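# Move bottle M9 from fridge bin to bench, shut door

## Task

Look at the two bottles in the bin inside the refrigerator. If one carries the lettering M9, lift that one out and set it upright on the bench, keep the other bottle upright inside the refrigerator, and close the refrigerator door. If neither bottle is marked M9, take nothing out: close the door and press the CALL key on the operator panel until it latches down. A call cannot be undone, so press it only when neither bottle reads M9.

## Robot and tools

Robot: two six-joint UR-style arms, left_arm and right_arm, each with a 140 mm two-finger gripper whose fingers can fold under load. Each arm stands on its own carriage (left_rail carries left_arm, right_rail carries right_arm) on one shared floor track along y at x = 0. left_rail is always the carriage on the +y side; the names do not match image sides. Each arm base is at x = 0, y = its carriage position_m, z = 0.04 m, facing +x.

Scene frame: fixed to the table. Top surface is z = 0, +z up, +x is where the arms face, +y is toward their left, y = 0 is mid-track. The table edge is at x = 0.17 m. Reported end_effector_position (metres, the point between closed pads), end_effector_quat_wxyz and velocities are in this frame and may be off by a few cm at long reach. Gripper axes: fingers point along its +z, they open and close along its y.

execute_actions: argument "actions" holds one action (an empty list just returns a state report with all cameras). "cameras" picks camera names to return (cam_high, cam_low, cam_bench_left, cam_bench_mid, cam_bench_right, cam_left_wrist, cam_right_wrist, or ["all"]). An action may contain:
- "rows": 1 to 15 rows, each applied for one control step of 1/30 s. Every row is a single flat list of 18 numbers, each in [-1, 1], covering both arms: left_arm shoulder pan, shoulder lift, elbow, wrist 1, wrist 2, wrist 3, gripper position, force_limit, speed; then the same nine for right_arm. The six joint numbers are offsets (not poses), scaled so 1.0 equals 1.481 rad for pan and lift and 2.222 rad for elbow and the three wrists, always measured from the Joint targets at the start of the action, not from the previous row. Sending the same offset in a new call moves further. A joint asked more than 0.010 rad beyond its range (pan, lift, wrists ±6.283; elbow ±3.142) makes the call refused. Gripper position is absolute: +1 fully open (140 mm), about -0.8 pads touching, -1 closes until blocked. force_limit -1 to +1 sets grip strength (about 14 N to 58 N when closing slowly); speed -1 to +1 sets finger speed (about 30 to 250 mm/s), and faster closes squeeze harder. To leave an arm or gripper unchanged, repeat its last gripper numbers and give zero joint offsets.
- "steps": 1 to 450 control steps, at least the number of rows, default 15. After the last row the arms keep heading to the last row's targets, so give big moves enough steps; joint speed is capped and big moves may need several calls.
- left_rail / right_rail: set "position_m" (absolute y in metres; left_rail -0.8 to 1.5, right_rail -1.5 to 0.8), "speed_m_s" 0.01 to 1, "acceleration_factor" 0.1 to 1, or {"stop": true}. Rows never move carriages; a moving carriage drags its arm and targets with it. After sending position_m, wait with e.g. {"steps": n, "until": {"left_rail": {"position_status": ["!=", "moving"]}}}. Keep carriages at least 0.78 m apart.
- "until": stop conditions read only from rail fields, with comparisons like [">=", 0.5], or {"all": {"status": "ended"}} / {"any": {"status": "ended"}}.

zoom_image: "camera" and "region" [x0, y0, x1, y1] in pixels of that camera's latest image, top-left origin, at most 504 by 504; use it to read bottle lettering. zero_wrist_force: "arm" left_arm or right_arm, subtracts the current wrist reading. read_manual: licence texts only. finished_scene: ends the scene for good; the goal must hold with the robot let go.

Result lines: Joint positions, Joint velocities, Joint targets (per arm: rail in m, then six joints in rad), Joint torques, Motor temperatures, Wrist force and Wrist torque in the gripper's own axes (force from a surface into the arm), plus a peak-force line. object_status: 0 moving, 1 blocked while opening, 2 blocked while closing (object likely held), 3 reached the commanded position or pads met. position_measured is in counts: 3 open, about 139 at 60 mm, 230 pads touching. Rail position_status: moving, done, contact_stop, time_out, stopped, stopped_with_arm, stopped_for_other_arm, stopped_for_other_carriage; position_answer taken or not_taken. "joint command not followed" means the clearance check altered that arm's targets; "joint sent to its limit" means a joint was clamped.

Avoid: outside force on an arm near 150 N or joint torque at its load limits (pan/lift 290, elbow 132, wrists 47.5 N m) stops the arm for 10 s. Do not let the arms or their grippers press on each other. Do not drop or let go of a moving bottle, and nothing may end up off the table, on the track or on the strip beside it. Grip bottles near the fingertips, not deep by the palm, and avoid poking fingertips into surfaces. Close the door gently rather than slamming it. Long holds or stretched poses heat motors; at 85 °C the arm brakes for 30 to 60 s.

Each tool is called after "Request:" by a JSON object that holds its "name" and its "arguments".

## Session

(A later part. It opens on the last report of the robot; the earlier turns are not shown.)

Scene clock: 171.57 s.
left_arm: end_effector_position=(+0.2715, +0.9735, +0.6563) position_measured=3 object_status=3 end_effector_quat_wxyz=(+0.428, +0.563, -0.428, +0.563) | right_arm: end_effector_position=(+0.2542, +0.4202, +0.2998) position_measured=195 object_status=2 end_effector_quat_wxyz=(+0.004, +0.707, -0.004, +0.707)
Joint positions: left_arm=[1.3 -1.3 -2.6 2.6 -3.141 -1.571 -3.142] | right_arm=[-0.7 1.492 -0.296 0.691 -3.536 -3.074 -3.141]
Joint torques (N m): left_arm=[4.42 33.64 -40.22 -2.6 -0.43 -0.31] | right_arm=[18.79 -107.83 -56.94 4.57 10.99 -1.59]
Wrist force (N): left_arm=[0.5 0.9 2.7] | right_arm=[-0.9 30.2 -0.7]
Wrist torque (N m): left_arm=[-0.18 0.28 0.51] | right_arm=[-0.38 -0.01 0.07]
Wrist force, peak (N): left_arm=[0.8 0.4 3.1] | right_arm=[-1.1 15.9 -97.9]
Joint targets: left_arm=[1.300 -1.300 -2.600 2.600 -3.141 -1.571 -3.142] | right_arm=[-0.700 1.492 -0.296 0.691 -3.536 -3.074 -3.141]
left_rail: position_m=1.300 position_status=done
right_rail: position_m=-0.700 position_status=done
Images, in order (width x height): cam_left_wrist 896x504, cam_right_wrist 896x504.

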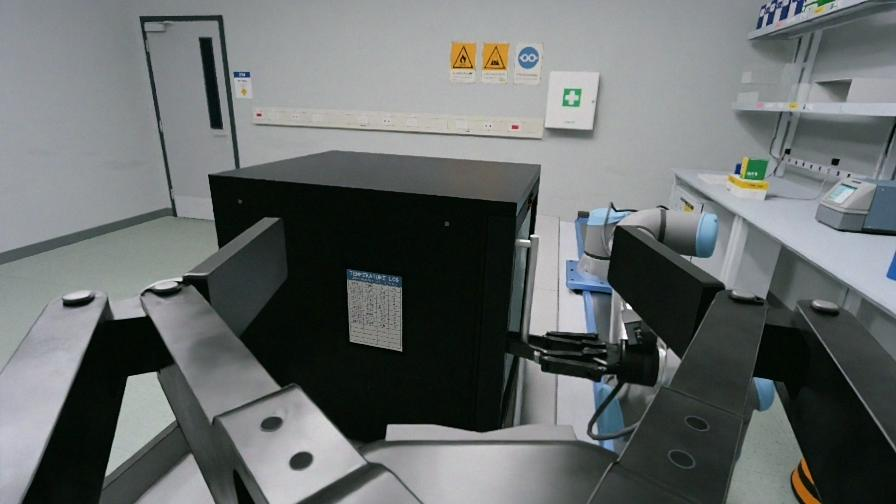

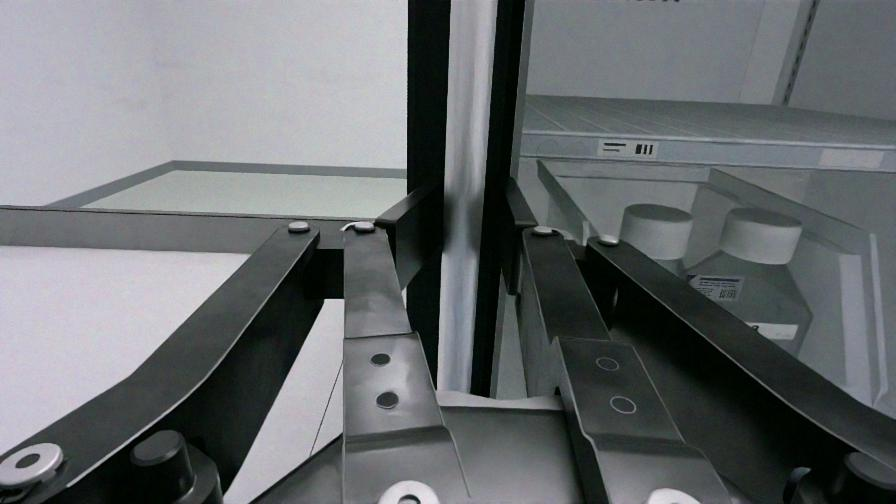

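Request:
{"name": "execute_actions", "arguments": {"actions": [{"rows":[[0,0,0,0,0,0,1,1,1,0.0024,-0.0055,0.0078,-0.0041,0.0031,0,1,-0.5,-1]],"steps":100}], "cameras": ["cam_right_wrist","cam_left_wrist"]}}

Request:
{"name": "zoom_image", "arguments": {"camera": "cam_right_wrist", "region": [520, 100, 896, 420]}}

Request:
{"name": "execute_actions", "arguments": {"actions": [{"rows":[[0,0,0,0,0,0,1,1,1,0.0666,0.0229,-0.0331,0.0181,-0.0449,0,1,-0.5,-1]],"steps":35}], "cameras": ["cam_right_wrist","cam_left_wrist"]}}

Request:
{"name": "zoom_image", "arguments": {"camera": "cam_right_wrist", "region": [500, 100, 800, 400]}}

Scene clock: 183.57 s.
left_arm: end_effector_position=(+0.2715, +0.9735, +0.6563) position_measured=3 object_status=3 end_effector_quat_wxyz=(+0.428, +0.563, -0.428, +0.563) | right_arm: end_effector_position=(+0.2498, +0.4200, +0.2997) position_measured=3 object_status=0 end_effector_quat_wxyz=(+0.000, +0.707, +0.000, +0.707)
Joint positions: left_arm=[1.3 -1.3 -2.6 2.6 -3.141 -1.571 -3.142] | right_arm=[-0.7 1.496 -0.304 0.708 -3.546 -3.067 -3.141]
Joint torques (N m): left_arm=[5.84 34.36 -40.67 -2.95 -0.49 0.31] | right_arm=[11.5 -134.41 -32.89 -1.89 4.38 -1.2]
Wrist force (N): left_arm=[1.0 0.3 2.7] | right_arm=[-1.1 2.1 4.0]
Wrist torque (N m): left_arm=[-0.30 0.17 0.51] | right_arm=[0.52 0.49 0.07]
Wrist force, peak (N): left_arm=[0.9 0.8 3.1] | right_arm=[-2.6 29.9 15.8]
Joint targets: left_arm=[1.300 -1.300 -2.600 2.600 -3.141 -1.571 -3.142] | right_arm=[-0.700 1.496 -0.304 0.708 -3.546 -3.067 -3.141]
left_rail: position_m=1.300 position_status=done
right_rail: position_m=-0.700 position_status=done
Images, in order (width x height): cam_left_wrist 896x504, cam_right_wrist 896x504.

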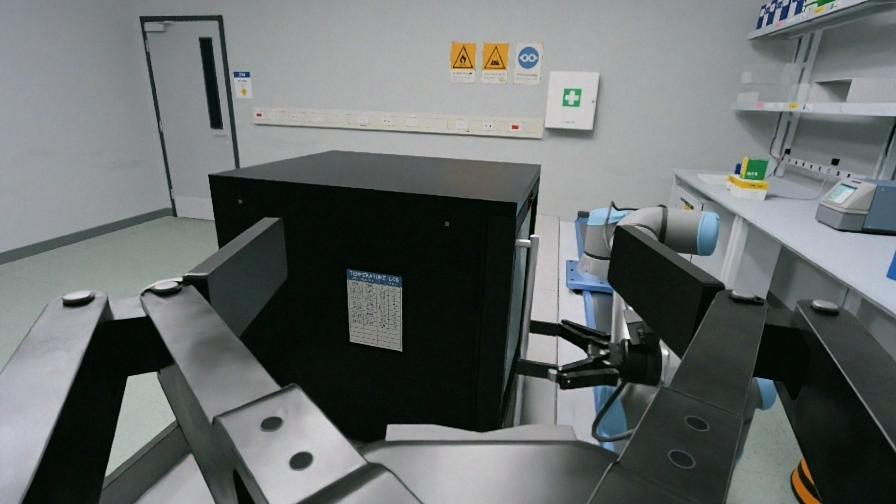

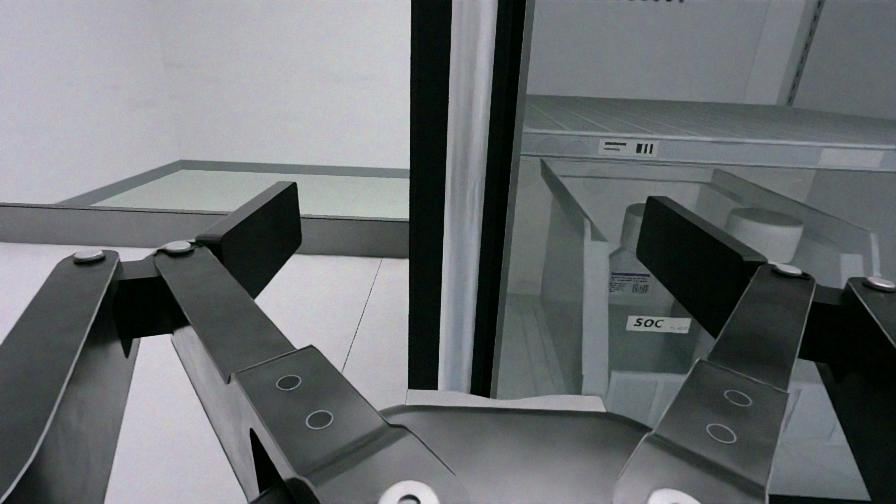

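Scaled by 1.340.

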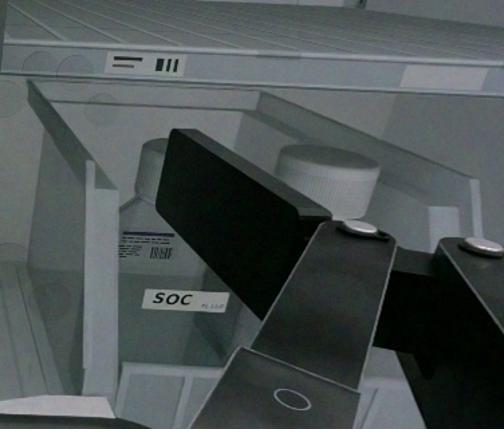

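Scene clock: 184.93 s.
left_arm: end_effector_position=(+0.2715, +0.9735, +0.6563) position_measured=3 object_status=3 end_effector_quat_wxyz=(+0.428, +0.563, -0.428, +0.563) | right_arm: end_effector_position=(+0.1396, +0.4196, +0.3008) position_measured=3 object_status=3 end_effector_quat_wxyz=(+0.001, +0.707, +0.000, +0.707)
Joint positions: left_arm=[1.3 -1.3 -2.6 2.6 -3.141 -1.571 -3.142] | right_arm=[-0.7 1.595 -0.271 0.635 -3.505 -3.167 -3.141]
Joint torques (N m): left_arm=[4.56 35.06 -39.55 -3.19 -0.44 0.44] | right_arm=[11.15 -112.94 -55.03 2.64 -3.99 -1.66]
Wrist force (N): left_arm=[0.6 0.1 2.5] | right_arm=[-1.3 1.9 4.2]
Wrist torque (N m): left_arm=[-0.36 0.26 0.50] | right_arm=[0.49 0.64 -0.01]
Wrist force, peak (N): left_arm=[0.9 0.5 2.9] | right_arm=[-1.6 1.6 34.9]
Joint targets: left_arm=[1.300 -1.300 -2.600 2.600 -3.141 -1.571 -3.142] | right_arm=[-0.700 1.595 -0.271 0.635 -3.505 -3.167 -3.141]
left_rail: position_m=1.300 position_status=done
right_rail: position_m=-0.700 position_status=done
Images, in order (width x height): cam_left_wrist 896x504, cam_right_wrist 896x504.

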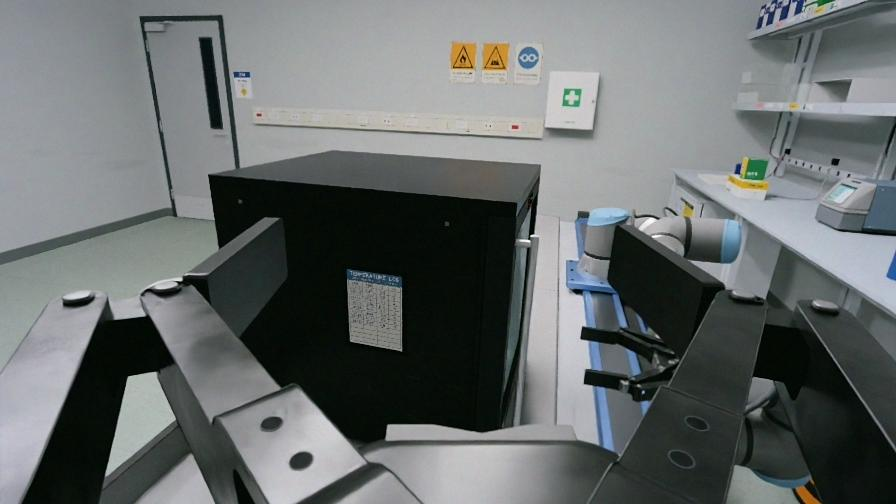

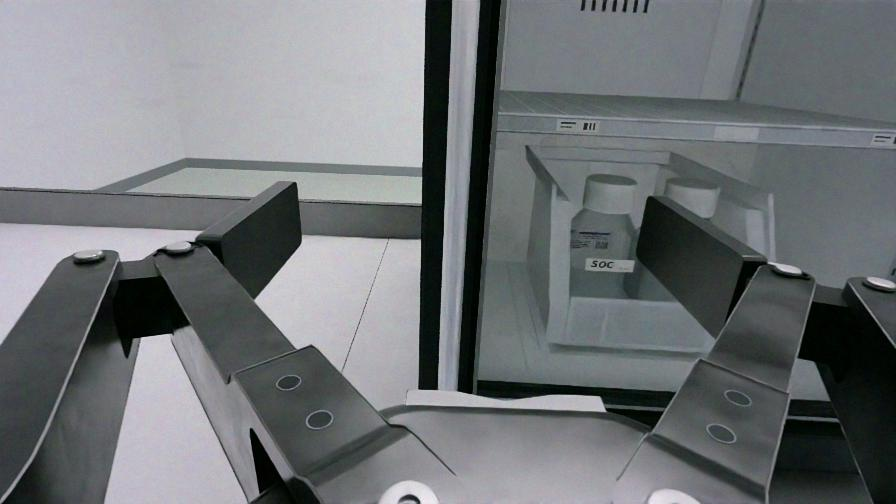

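Scaled by 1.680.

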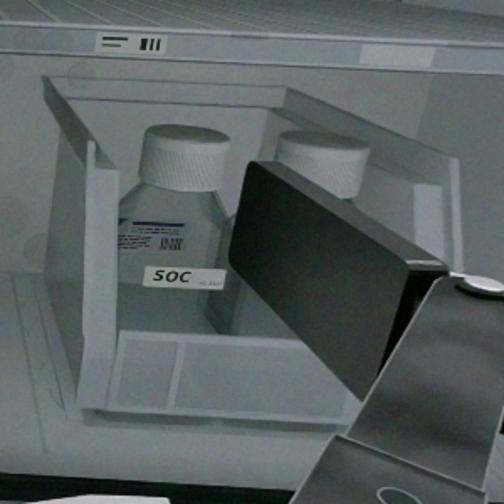

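Request:
{"name": "execute_actions", "arguments": {"actions": [{"rows":[[0,0,0,0,0,0,1,1,1,0,-0.2,0.05,0.05,0.05,0,1,-0.5,-1],[0,0,0,0,0,0,1,1,1,0,-0.3,0.1,0.08,0.09,0,1,-0.5,-1],[0,0,0,0,0,0,1,1,1,0,-0.9,0.46,0.3165,0.359,0,1,-0.5,-1]],"steps":45}], "cameras": []}}

Request:
{"name": "execute_actions", "arguments": {"actions": [{"rows":[[0,0,0,0,0,0,1,1,1,0,-0.9,0.46,0.3165,0.359,0,1,-0.5,-1]],"steps":45}], "cameras": []}}

Request:
{"name": "execute_actions", "arguments": {"actions": [{"right_rail":{"position_m":-0.82},"steps":45,"until":{"right_rail":{"position_status":["!=","moving"]}}}], "cameras": []}}

Request:
{"name": "execute_actions", "arguments": {"actions": [{"rows":[[0,0,0,0,0,0,1,1,1,-1,0,0,0,0,0,1,-0.5,-1]],"steps":50}], "cameras": ["cam_right_wrist"]}}

Scene clock: 213.97 s.
left_arm: end_effector_position=(+0.2715, +0.9735, +0.6563) position_measured=3 object_status=3 end_effector_quat_wxyz=(+0.428, +0.563, -0.428, +0.563) | right_arm: end_effector_position=(+0.0502, +0.1176, +0.8225) position_measured=3 object_status=3 end_effector_quat_wxyz=(-0.141, +0.690, +0.397, +0.589)
Joint positions: left_arm=[1.3 -1.3 -2.6 2.6 -3.141 -1.571 -3.142] | right_arm=[-0.7 1.595 -1.604 1.657 -2.802 -2.369 -3.141]
Joint torques (N m): left_arm=[5.13 34.46 -40.23 -3.51 -0.52 1.28] | right_arm=[-10.38 -53.51 -40.6 -1.1 3.4 -1.21]
Wrist force (N): left_arm=[0.3 0.2 2.5] | right_arm=[-1.1 1.6 4.2]
Wrist torque (N m): left_arm=[-0.34 0.33 0.51] | right_arm=[0.28 0.54 -0.01]
Wrist force, peak (N): left_arm=[0.7 0.5 3.1] | right_arm=[-22.2 2.6 4.4]
Joint targets: left_arm=[1.300 -1.300 -2.600 2.600 -3.141 -1.571 -3.142] | right_arm=[-0.700 1.595 -1.604 1.657 -2.802 -2.369 -3.141]
left_rail: position_m=1.300 position_status=done
right_rail: position_m=-0.700 position_status=done
No camera images: "cameras" was empty.

Scene clock: 215.67 s.
left_arm: end_effector_position=(+0.2715, +0.9735, +0.6563) position_measured=3 object_status=3 end_effector_quat_wxyz=(+0.428, +0.563, -0.428, +0.563) | right_arm: end_effector_position=(-0.1806, -0.4258, +0.3352) position_measured=3 object_status=3 end_effector_quat_wxyz=(-0.274, +0.645, +0.661, +0.268)
Joint positions: left_arm=[1.3 -1.3 -2.6 2.6 -3.141 -1.571 -3.142] | right_arm=[-0.7 1.595 -2.937 2.679 -2.099 -1.571 -3.141]
Joint torques (N m): left_arm=[5.38 33.81 -39.79 -3.7 -0.68 1.37] | right_arm=[-7.67 23.8 -39.37 -2.5 3.67 -1.56]
Wrist force (N): left_arm=[0.8 0.6 2.5] | right_arm=[-0.3 0.8 3.4]
Wrist torque (N m): left_arm=[-0.24 0.23 0.51] | right_arm=[0.23 0.18 0.12]
Wrist force, peak (N): left_arm=[0.7 0.6 3.2] | right_arm=[-20.1 -3.7 19.1]
Joint targets: left_arm=[1.300 -1.300 -2.600 2.600 -3.141 -1.571 -3.142] | right_arm=[-0.700 1.595 -2.937 2.679 -2.099 -1.571 -3.141]
left_rail: position_m=1.300 position_status=done
right_rail: position_m=-0.700 position_status=done
No camera images: "cameras" was empty.

Scene clock: 216.70 s.
left_arm: end_effector_position=(+0.2715, +0.9735, +0.6563) position_measured=3 object_status=3 end_effector_quat_wxyz=(+0.428, +0.563, -0.428, +0.563) | right_arm: end_effector_position=(-0.1806, -0.5458, +0.3352) position_measured=3 object_status=3 end_effector_quat_wxyz=(-0.274, +0.645, +0.661, +0.268)
Joint positions: left_arm=[1.3 -1.3 -2.6 2.6 -3.141 -1.571 -3.142] | right_arm=[-0.82 1.595 -2.937 2.679 -2.099 -1.571 -3.141]
Joint torques (N m): left_arm=[5.16 35.29 -39.98 -3.58 -0.42 1.44] | right_arm=[-3.47 36.64 -46.15 -4.62 2.53 -1.13]
Wrist force (N): left_arm=[0.7 0.7 2.4] | right_arm=[-0.4 1.3 3.1]
Wrist torque (N m): left_arm=[-0.23 0.25 0.51] | right_arm=[0.34 0.20 0.12]
Wrist force, peak (N): left_arm=[0.6 1.0 2.8] | right_arm=[0.9 0.5 4.7]
Joint targets: left_arm=[1.300 -1.300 -2.600 2.600 -3.141 -1.571 -3.142] | right_arm=[-0.820 1.595 -2.937 2.679 -2.099 -1.571 -3.141]
Tool commands: left_gripper/position=+1.0 left_gripper/force_limit=+1.0 left_gripper/speed=+1.0 right_gripper/position=+1.0 right_gripper/force_limit=-0.5 right_gripper/speed=-1.0
left_rail: position_m=1.300 position_status=done
right_rail: position_m=-0.820 position_status=done
No camera images: "cameras" was empty.

Scene clock: 218.57 s.
left_arm: end_effector_position=(+0.2715, +0.9735, +0.6563) position_measured=3 object_status=3 end_effector_quat_wxyz=(+0.428, +0.563, -0.428, +0.563) | right_arm: end_effector_position=(+0.2569, -0.6157, +0.3352) position_measured=3 object_status=3 end_effector_quat_wxyz=(-0.021, +0.922, +0.052, +0.382)
Joint positions: left_arm=[1.3 -1.3 -2.6 2.6 -3.141 -1.571 -3.142] | right_arm=[-0.82 0.113 -2.937 2.679 -2.099 -1.571 -3.141]
Joint torques (N m): left_arm=[4.29 35.05 -39.68 -3.58 -0.54 1.53] | right_arm=[-10.88 50.2 -58.69 -6.12 -0.67 -1.14]
Wrist force (N): left_arm=[0.6 0.6 2.5] | right_arm=[-0.4 1.1 2.9]
Wrist torque (N m): left_arm=[-0.24 0.28 0.51] | right_arm=[0.27 0.17 0.15]
Wrist force, peak (N): left_arm=[0.7 0.8 2.8] | right_arm=[2.8 3.0 6.4]
Joint targets: left_arm=[1.300 -1.300 -2.600 2.600 -3.141 -1.571 -3.142] | right_arm=[-0.820 0.113 -2.937 2.679 -2.099 -1.571 -3.141]
left_rail: position_m=1.300 position_status=done
right_rail: position_m=-0.820 position_status=done
Images, in order (width x height): cam_right_wrist 896x504.

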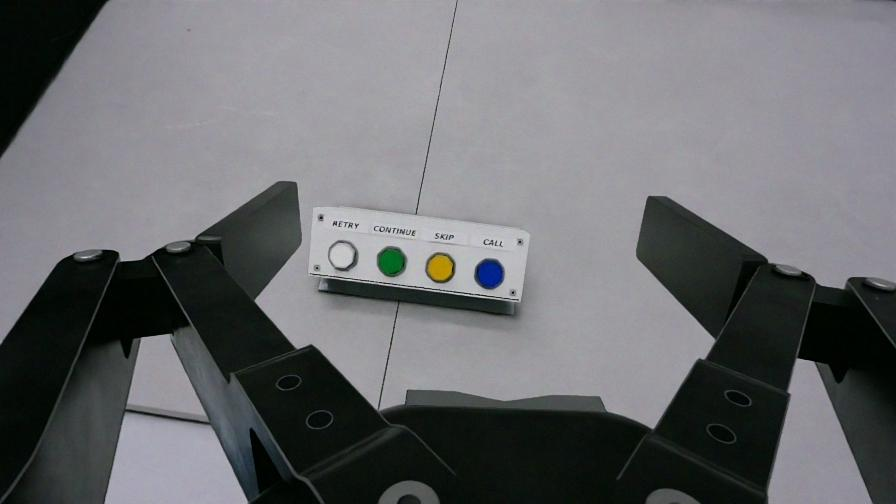

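Request:
{"name": "execute_actions", "arguments": {"actions": [], "cameras": ["cam_bench_mid","cam_bench_right"]}}

Request:
{"name": "zoom_image", "arguments": {"camera": "cam_bench_mid", "region": [250, 190, 450, 310]}}

Request:
{"name": "zoom_image", "arguments": {"camera": "cam_bench_right", "region": [500, 300, 600, 370]}}

Scene clock: 231.53 s.
left_arm: end_effector_position=(+0.2715, +0.9735, +0.6563) position_measured=3 object_status=3 end_effector_quat_wxyz=(+0.428, +0.563, -0.428, +0.563) | right_arm: end_effector_position=(+0.2569, -0.6156, +0.3352) position_measured=3 object_status=3 end_effector_quat_wxyz=(-0.021, +0.922, +0.052, +0.382)
Joint positions: left_arm=[1.3 -1.3 -2.6 2.6 -3.141 -1.571 -3.142] | right_arm=[-0.82 0.113 -2.937 2.679 -2.099 -1.571 -3.141]
Joint velocities: within noise
Joint torques (N m): left_arm=[4.39 35.44 -39.62 -4.33 -0.47 1.54] | right_arm=[-9.1 46.49 -59.73 -5.71 -3.38 -1.59]
Motor temperatures (°C): left_arm=[34 37 35 33 36 31] | right_arm=[34 37 31 34 41 29]
Wrist force (N): left_arm=[0.7 0.4 2.7] | right_arm=[-0.2 1.1 3.1]
Wrist torque (N m): left_arm=[-0.28 0.25 0.50] | right_arm=[0.26 0.12 0.15]
Wrist force, peak (N): left_arm=[0.5 0.6 3.2] | right_arm=[-0.5 1.8 3.1]
Joint targets: left_arm=[1.300 -1.300 -2.600 2.600 -3.141 -1.571 -3.142] | right_arm=[-0.820 0.113 -2.937 2.679 -2.099 -1.571 -3.141]
Tool commands: left_gripper/position=+1.0 left_gripper/force_limit=+1.0 left_gripper/speed=+1.0 right_gripper/position=+1.0 right_gripper/force_limit=-0.5 right_gripper/speed=-1.0
left_rail: position_m=1.300 position_status=done
right_rail: position_m=-0.820 position_status=done
Images, in order (width x height): cam_bench_mid 896x504, cam_bench_right 896x504.

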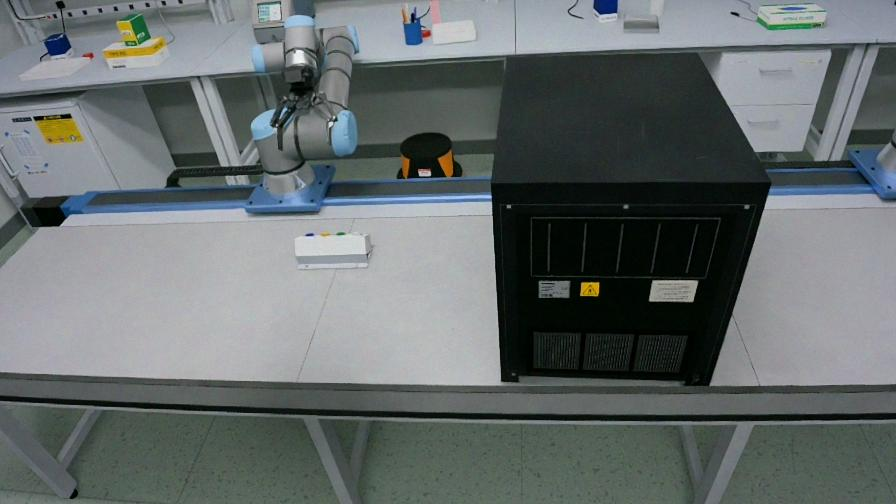

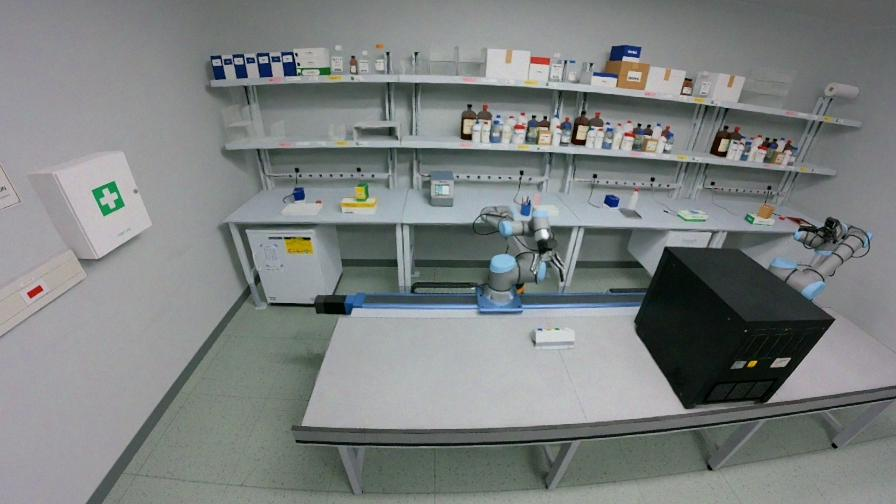

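Scaled by 2.520.

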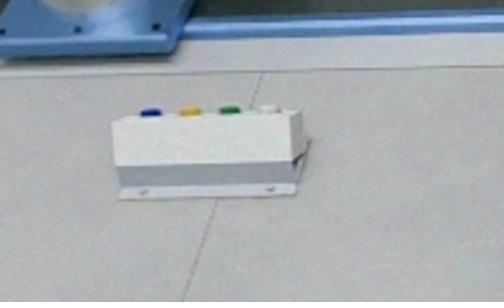

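Scaled by 5.040.

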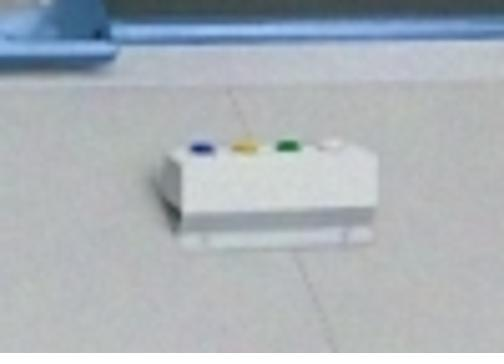

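Request:
{"name": "execute_actions", "arguments": {"actions": [{"right_rail":{"position_m":-0.9535},"rows":[[0,0,0,0,0,0,1,1,1,0,0,0,0,0,0,-1,-1,0]],"steps":60}], "cameras": []}}

Request:
{"name": "execute_actions", "arguments": {"actions": [{"rows":[[0,0,0,0,0,0,1,1,1,0.1654,0.39,0.041,-0.1825,0,0,-1,-1,0]],"steps":40}], "cameras": ["cam_right_wrist"]}}

Request:
{"name": "zoom_image", "arguments": {"camera": "cam_right_wrist", "region": [300, 30, 640, 330]}}

Scene clock: 258.63 s.
left_arm: end_effector_position=(+0.2715, +0.9735, +0.6563) position_measured=3 object_status=3 end_effector_quat_wxyz=(+0.428, +0.563, -0.428, +0.563) | right_arm: end_effector_position=(+0.2569, -0.7491, +0.3352) position_measured=233 object_status=3 end_effector_quat_wxyz=(-0.021, +0.922, +0.052, +0.382)
Joint positions: left_arm=[1.3 -1.3 -2.6 2.6 -3.141 -1.571 -3.142] | right_arm=[-0.954 0.113 -2.937 2.679 -2.099 -1.571 -3.141]
Joint torques (N m): left_arm=[2.94 34.17 -40.12 -4.81 -0.7 1.69] | right_arm=[9.02 44.33 -58.64 -5.96 -3.66 -1.28]
Wrist force (N): left_arm=[0.8 0.1 2.6] | right_arm=[0.0 0.8 2.7]
Wrist torque (N m): left_arm=[-0.36 0.21 0.51] | right_arm=[0.20 0.02 0.15]
Wrist force, peak (N): left_arm=[1.1 0.6 3.0] | right_arm=[-0.6 2.8 3.2]
Joint targets: left_arm=[1.300 -1.300 -2.600 2.600 -3.141 -1.571 -3.142] | right_arm=[-0.954 0.113 -2.937 2.679 -2.099 -1.571 -3.141]
left_rail: position_m=1.300 position_status=done
right_rail: position_m=-0.954 position_status=done
No camera images: "cameras" was empty.

Scene clock: 260.17 s.
left_arm: end_effector_position=(+0.2715, +0.9735, +0.6563) position_measured=3 object_status=3 end_effector_quat_wxyz=(+0.428, +0.563, -0.428, +0.563) | right_arm: end_effector_position=(+0.2792, -0.6631, +0.1892) position_measured=233 object_status=3 end_effector_quat_wxyz=(-0.046, +0.951, +0.172, +0.254)
Joint positions: left_arm=[1.3 -1.3 -2.6 2.6 -3.141 -1.571 -3.142] | right_arm=[-0.954 0.358 -2.359 2.77 -2.504 -1.571 -3.141]
Joint torques (N m): left_arm=[5.12 34.27 -40.01 -4.81 -0.56 1.54] | right_arm=[11.5 27.69 -36.99 -6.63 0.29 -1.15]
Wrist force (N): left_arm=[0.5 0.6 2.4] | right_arm=[-0.8 1.4 2.3]
Wrist torque (N m): left_arm=[-0.26 0.29 0.51] | right_arm=[0.27 0.13 0.22]
Wrist force, peak (N): left_arm=[0.8 0.1 3.0] | right_arm=[6.7 5.5 -12.6]
Joint targets: left_arm=[1.300 -1.300 -2.600 2.600 -3.141 -1.571 -3.142] | right_arm=[-0.954 0.358 -2.359 2.770 -2.504 -1.571 -3.141]
left_rail: position_m=1.300 position_status=done
right_rail: position_m=-0.954 position_status=done
Images, in order (width x height): cam_right_wrist 896x504.

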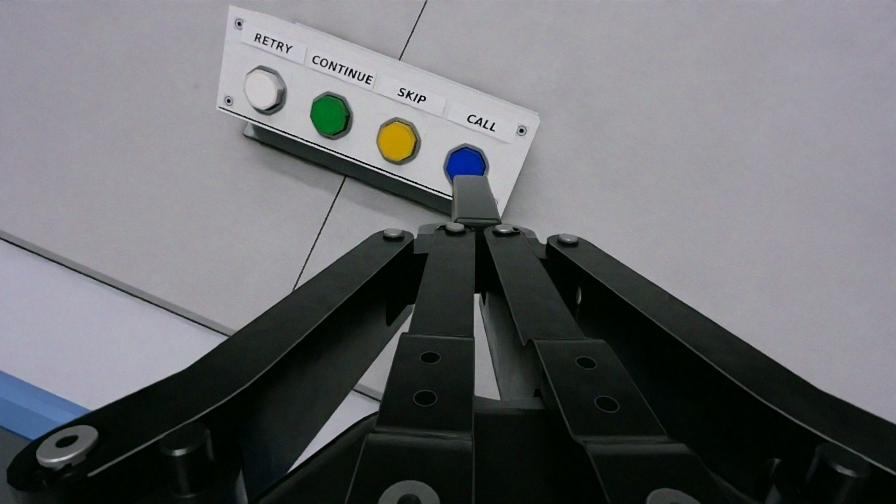

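Scaled by 1.482.

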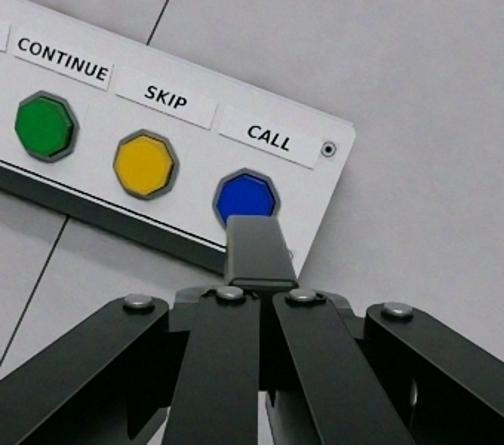

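Request:
{"name": "execute_actions", "arguments": {"actions": [{"rows":[[0,0,0,0,0,0,1,1,1,0,0.0554,0.006,-0.043,0,0,-1,-1,0],[0,0,0,0,0,0,1,1,1,0,0.1108,0.0121,-0.086,0,0,-1,-1,0],[0,0,0,0,0,0,1,1,1,0,0.1661,0.0181,-0.129,0,0,-1,-1,0],[0,0,0,0,0,0,1,1,1,0,0.1938,0.0211,-0.1506,0,0,-1,-1,0],[0,0,0,0,0,0,1,1,1,0,0.2215,0.0242,-0.1721,0,0,-1,-1,0],[0,0,0,0,0,0,1,1,1,0,0.2492,0.0272,-0.1936,0,0,-1,-1,0],[0,0,0,0,0,0,1,1,1,0,0.2769,0.0302,-0.2151,0,0,-1,-1,0]],"steps":35}], "cameras": ["cam_right_wrist"]}}

Request:
{"name": "zoom_image", "arguments": {"camera": "cam_right_wrist", "region": [340, 60, 600, 280]}}

Request:
{"name": "zero_wrist_force", "arguments": {"arm": "right_arm"}}

Scene clock: 272.53 s.
left_arm: end_effector_position=(+0.2715, +0.9735, +0.6563) position_measured=3 object_status=3 end_effector_quat_wxyz=(+0.428, +0.563, -0.428, +0.563) | right_arm: end_effector_position=(+0.3214, -0.6473, +0.1116) position_measured=233 object_status=3 end_effector_quat_wxyz=(-0.046, +0.950, +0.172, +0.255)
Joint positions: left_arm=[1.3 -1.3 -2.6 2.6 -3.141 -1.571 -3.142] | right_arm=[-0.953 0.358 -1.949 2.837 -2.982 -1.571 -3.141]
Joint torques (N m): left_arm=[4.59 34.71 -39.45 -5.34 -1.04 1.43] | right_arm=[-4.75 10.62 -23.67 -6.77 3.76 -0.83]
Wrist force (N): left_arm=[1.1 0.8 2.3] | right_arm=[-0.9 1.1 2.8]
Wrist torque (N m): left_arm=[-0.21 0.15 0.51] | right_arm=[0.18 0.13 0.16]
Wrist force, peak (N): left_arm=[0.9 0.4 3.1] | right_arm=[-1.2 0.7 7.0]
Joint targets: left_arm=[1.300 -1.300 -2.600 2.600 -3.141 -1.571 -3.142] | right_arm=[-0.954 0.358 -1.949 2.837 -2.982 -1.571 -3.141]
left_rail: position_m=1.300 position_status=done
right_rail: position_m=-0.953 position_m_goal=-0.954 position_status=done
Images, in order (width x height): cam_right_wrist 896x504.

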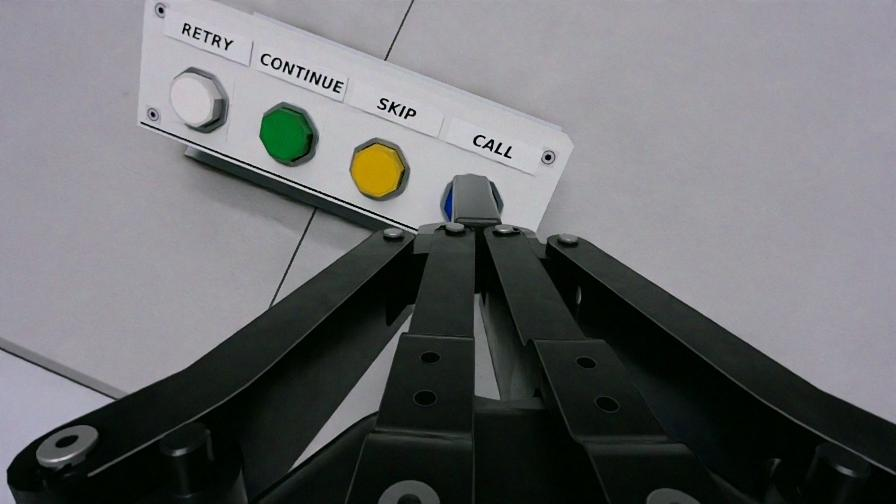

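Scaled by 1.938.

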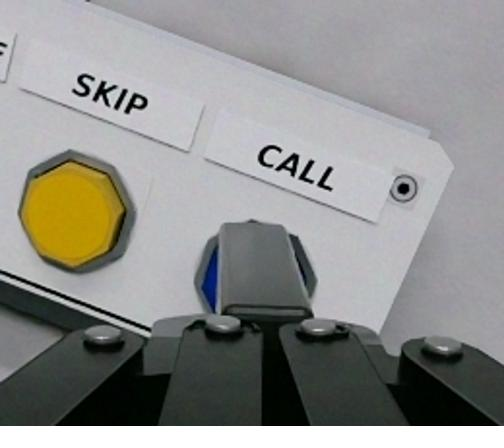

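Wrist force sensor zeroed.

Request:
{"name": "execute_actions", "arguments": {"actions": [{"rows":[[0,0,0,0,0,0,1,1,1,0,0.02,0.0006,-0.014,0,0,-1,-1,0],[0,0,0,0,0,0,1,1,1,0,0.04,0.0013,-0.028,0,0,-1,-1,0],[0,0,0,0,0,0,1,1,1,0,0.06,0.0019,-0.042,0,0,-1,-1,0],[0,0,0,0,0,0,1,1,1,0,0.0744,0.0024,-0.052,0,0,-1,-1,0]],"steps":25}], "cameras": ["cam_right_wrist"]}}

Request:
{"name": "zoom_image", "arguments": {"camera": "cam_right_wrist", "region": [340, 60, 600, 280]}}

Scene clock: 294.60 s.
left_arm: end_effector_position=(+0.2715, +0.9735, +0.6563) position_measured=3 object_status=3 end_effector_quat_wxyz=(+0.428, +0.563, -0.428, +0.563) | right_arm: end_effector_position=(+0.3307, -0.6438, +0.0960) position_measured=233 object_status=3 end_effector_quat_wxyz=(-0.046, +0.950, +0.172, +0.256)
Joint positions: left_arm=[1.3 -1.3 -2.6 2.6 -3.141 -1.571 -3.142] | right_arm=[-0.953 0.358 -1.847 2.843 -3.092 -1.571 -3.141]
Joint torques (N m): left_arm=[4.84 35.25 -40.11 -5.79 -0.6 1.68] | right_arm=[0.74 3.91 -30.52 -4.58 0.25 0.38]
Wrist force (N, zeroed by zero_wrist_force on right_arm): left_arm=[0.6 0.8 2.8] | right_arm=[-25.4 8.0 -89.8]
Wrist torque (N m, zeroed by zero_wrist_force on right_arm): left_arm=[-0.20 0.25 0.51] | right_arm=[-1.03 -1.19 0.10]
Wrist force, peak (N, zeroed by zero_wrist_force on right_arm): left_arm=[0.9 0.5 3.1] | right_arm=[-23.9 7.7 -128.4]
Joint targets: left_arm=[1.300 -1.300 -2.600 2.600 -3.141 -1.571 -3.142] | right_arm=[-0.954 0.358 -1.847 2.843 -3.092 -1.571 -3.141]
Tool commands: left_gripper/position=+1.0 left_gripper/force_limit=+1.0 left_gripper/speed=+1.0 right_gripper/position=-1.0 right_gripper/force_limit=-1.0 right_gripper/speed=+0.003922
FORCE FAULT: contact force on the right arm reached its limit, and that arm stopped for 10 seconds. The contact can be on any part of that arm, not only on its tool. That arm's remaining commands of this call were not run. That arm's target is now where it stood when the stop ended, not its last command. That arm accepts commands again.
left_rail: position_m=1.300 position_status=done
right_rail: position_m=-0.953 position_m_goal=-0.954 position_status=done
Images, in order (width x height): cam_right_wrist 896x504.

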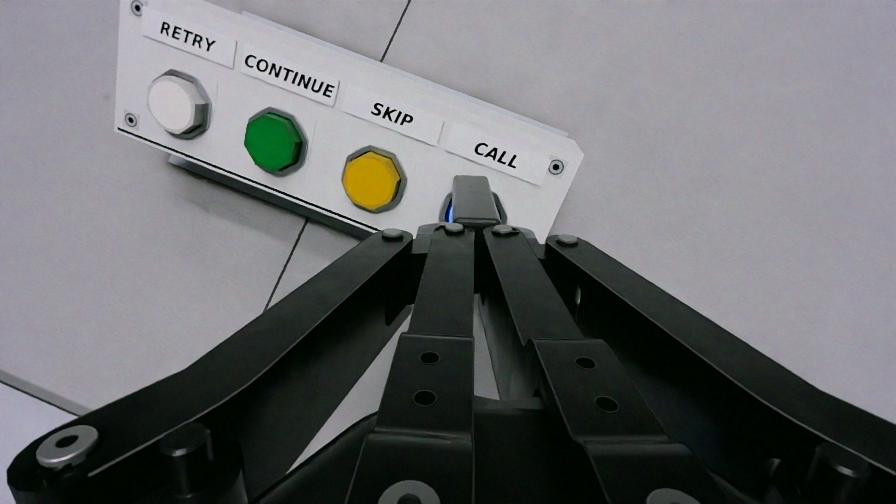

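Scaled by 1.938.

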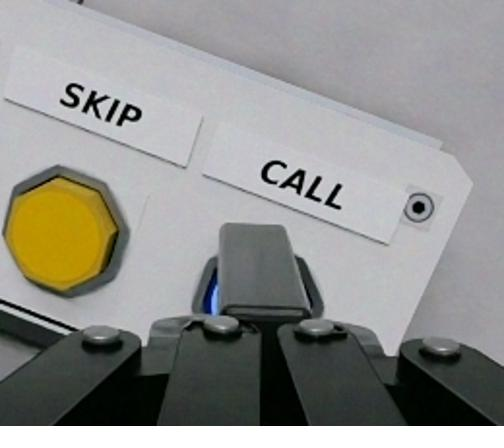

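Request:
{"name": "execute_actions", "arguments": {"actions": [{"rows":[[0,0,0,0,0,0,1,1,1,0,-0.04,-0.0013,0.028,0,0,-1,-1,0],[0,0,0,0,0,0,1,1,1,0,-0.08,-0.0025,0.056,0,0,-1,-1,0],[0,0,0,0,0,0,1,1,1,0,-0.16,-0.005,0.112,0,0,-1,-1,0],[0,0,0,0,0,0,1,1,1,0,-0.32,-0.025,0.244,0,0,-1,-1,0]],"steps":40}], "cameras": ["cam_right_wrist","cam_left_wrist"]}}

Request:
{"name": "zoom_image", "arguments": {"camera": "cam_right_wrist", "region": [200, 0, 560, 250]}}

Scene clock: 302.40 s.
left_arm: end_effector_position=(+0.2715, +0.9735, +0.6563) position_measured=3 object_status=3 end_effector_quat_wxyz=(+0.428, +0.563, -0.428, +0.563) | right_arm: end_effector_position=(+0.2802, -0.6628, +0.1741) position_measured=233 object_status=3 end_effector_quat_wxyz=(-0.045, +0.952, +0.172, +0.250)
Joint positions: left_arm=[1.3 -1.3 -2.6 2.6 -3.141 -1.571 -3.142] | right_arm=[-0.954 0.358 -2.321 2.787 -2.55 -1.571 -3.141]
Joint torques (N m): left_arm=[5.32 33.66 -40.05 -6.42 -1 1.84] | right_arm=[-1.89 3.41 -57.31 -2.32 -0.34 0.15]
Wrist force (N, zeroed by zero_wrist_force on right_arm): left_arm=[0.7 0.6 2.2] | right_arm=[3.8 -2.9 -0.6]
Wrist torque (N m, zeroed by zero_wrist_force on right_arm): left_arm=[-0.24 0.24 0.52] | right_arm=[-0.59 -0.86 0.02]
Wrist force, peak (N, zeroed by zero_wrist_force on right_arm): left_arm=[0.8 0.5 3.1] | right_arm=[-24.9 8.6 -90.0]
Joint targets: left_arm=[1.300 -1.300 -2.600 2.600 -3.141 -1.571 -3.142] | right_arm=[-0.954 0.358 -2.321 2.787 -2.550 -1.571 -3.141]
left_rail: position_m=1.300 position_status=done
right_rail: position_m=-0.954 position_status=done
Images, in order (width x height): cam_left_wrist 896x504, cam_right_wrist 896x504.

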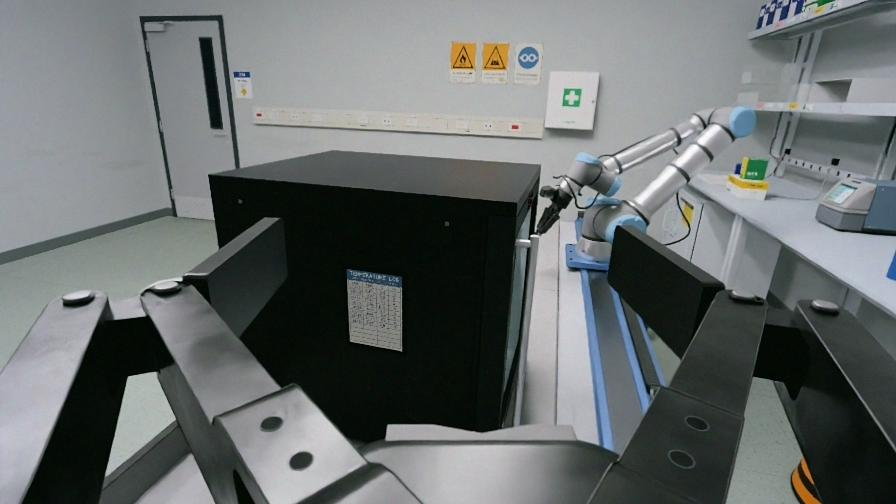

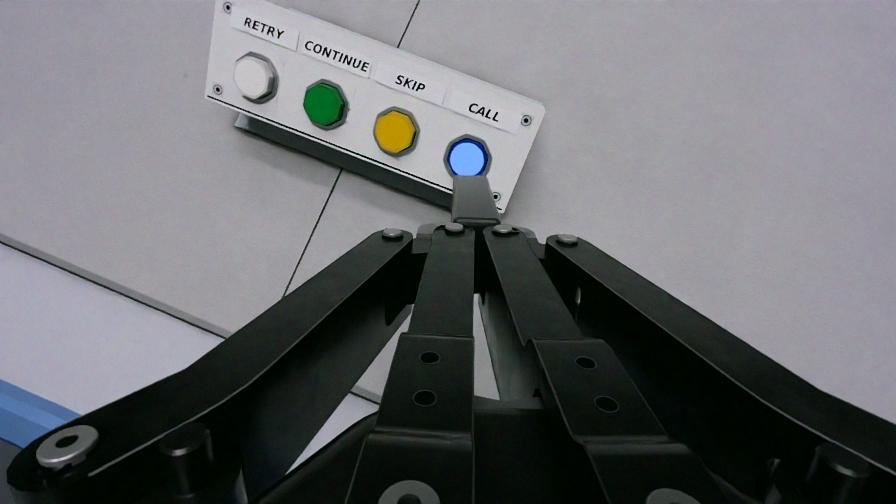

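Scaled by 1.400.

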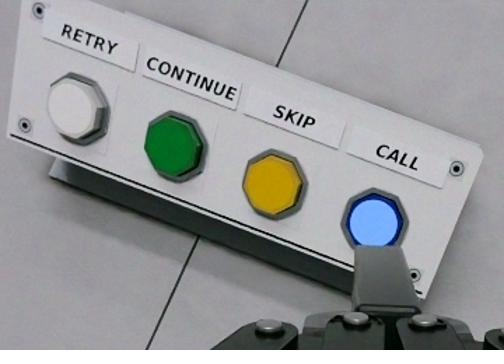

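CALL is lit and latched in, and the door is closed.

Request:
{"name": "finished_scene", "arguments": {}}

The scene is finished: the task was done.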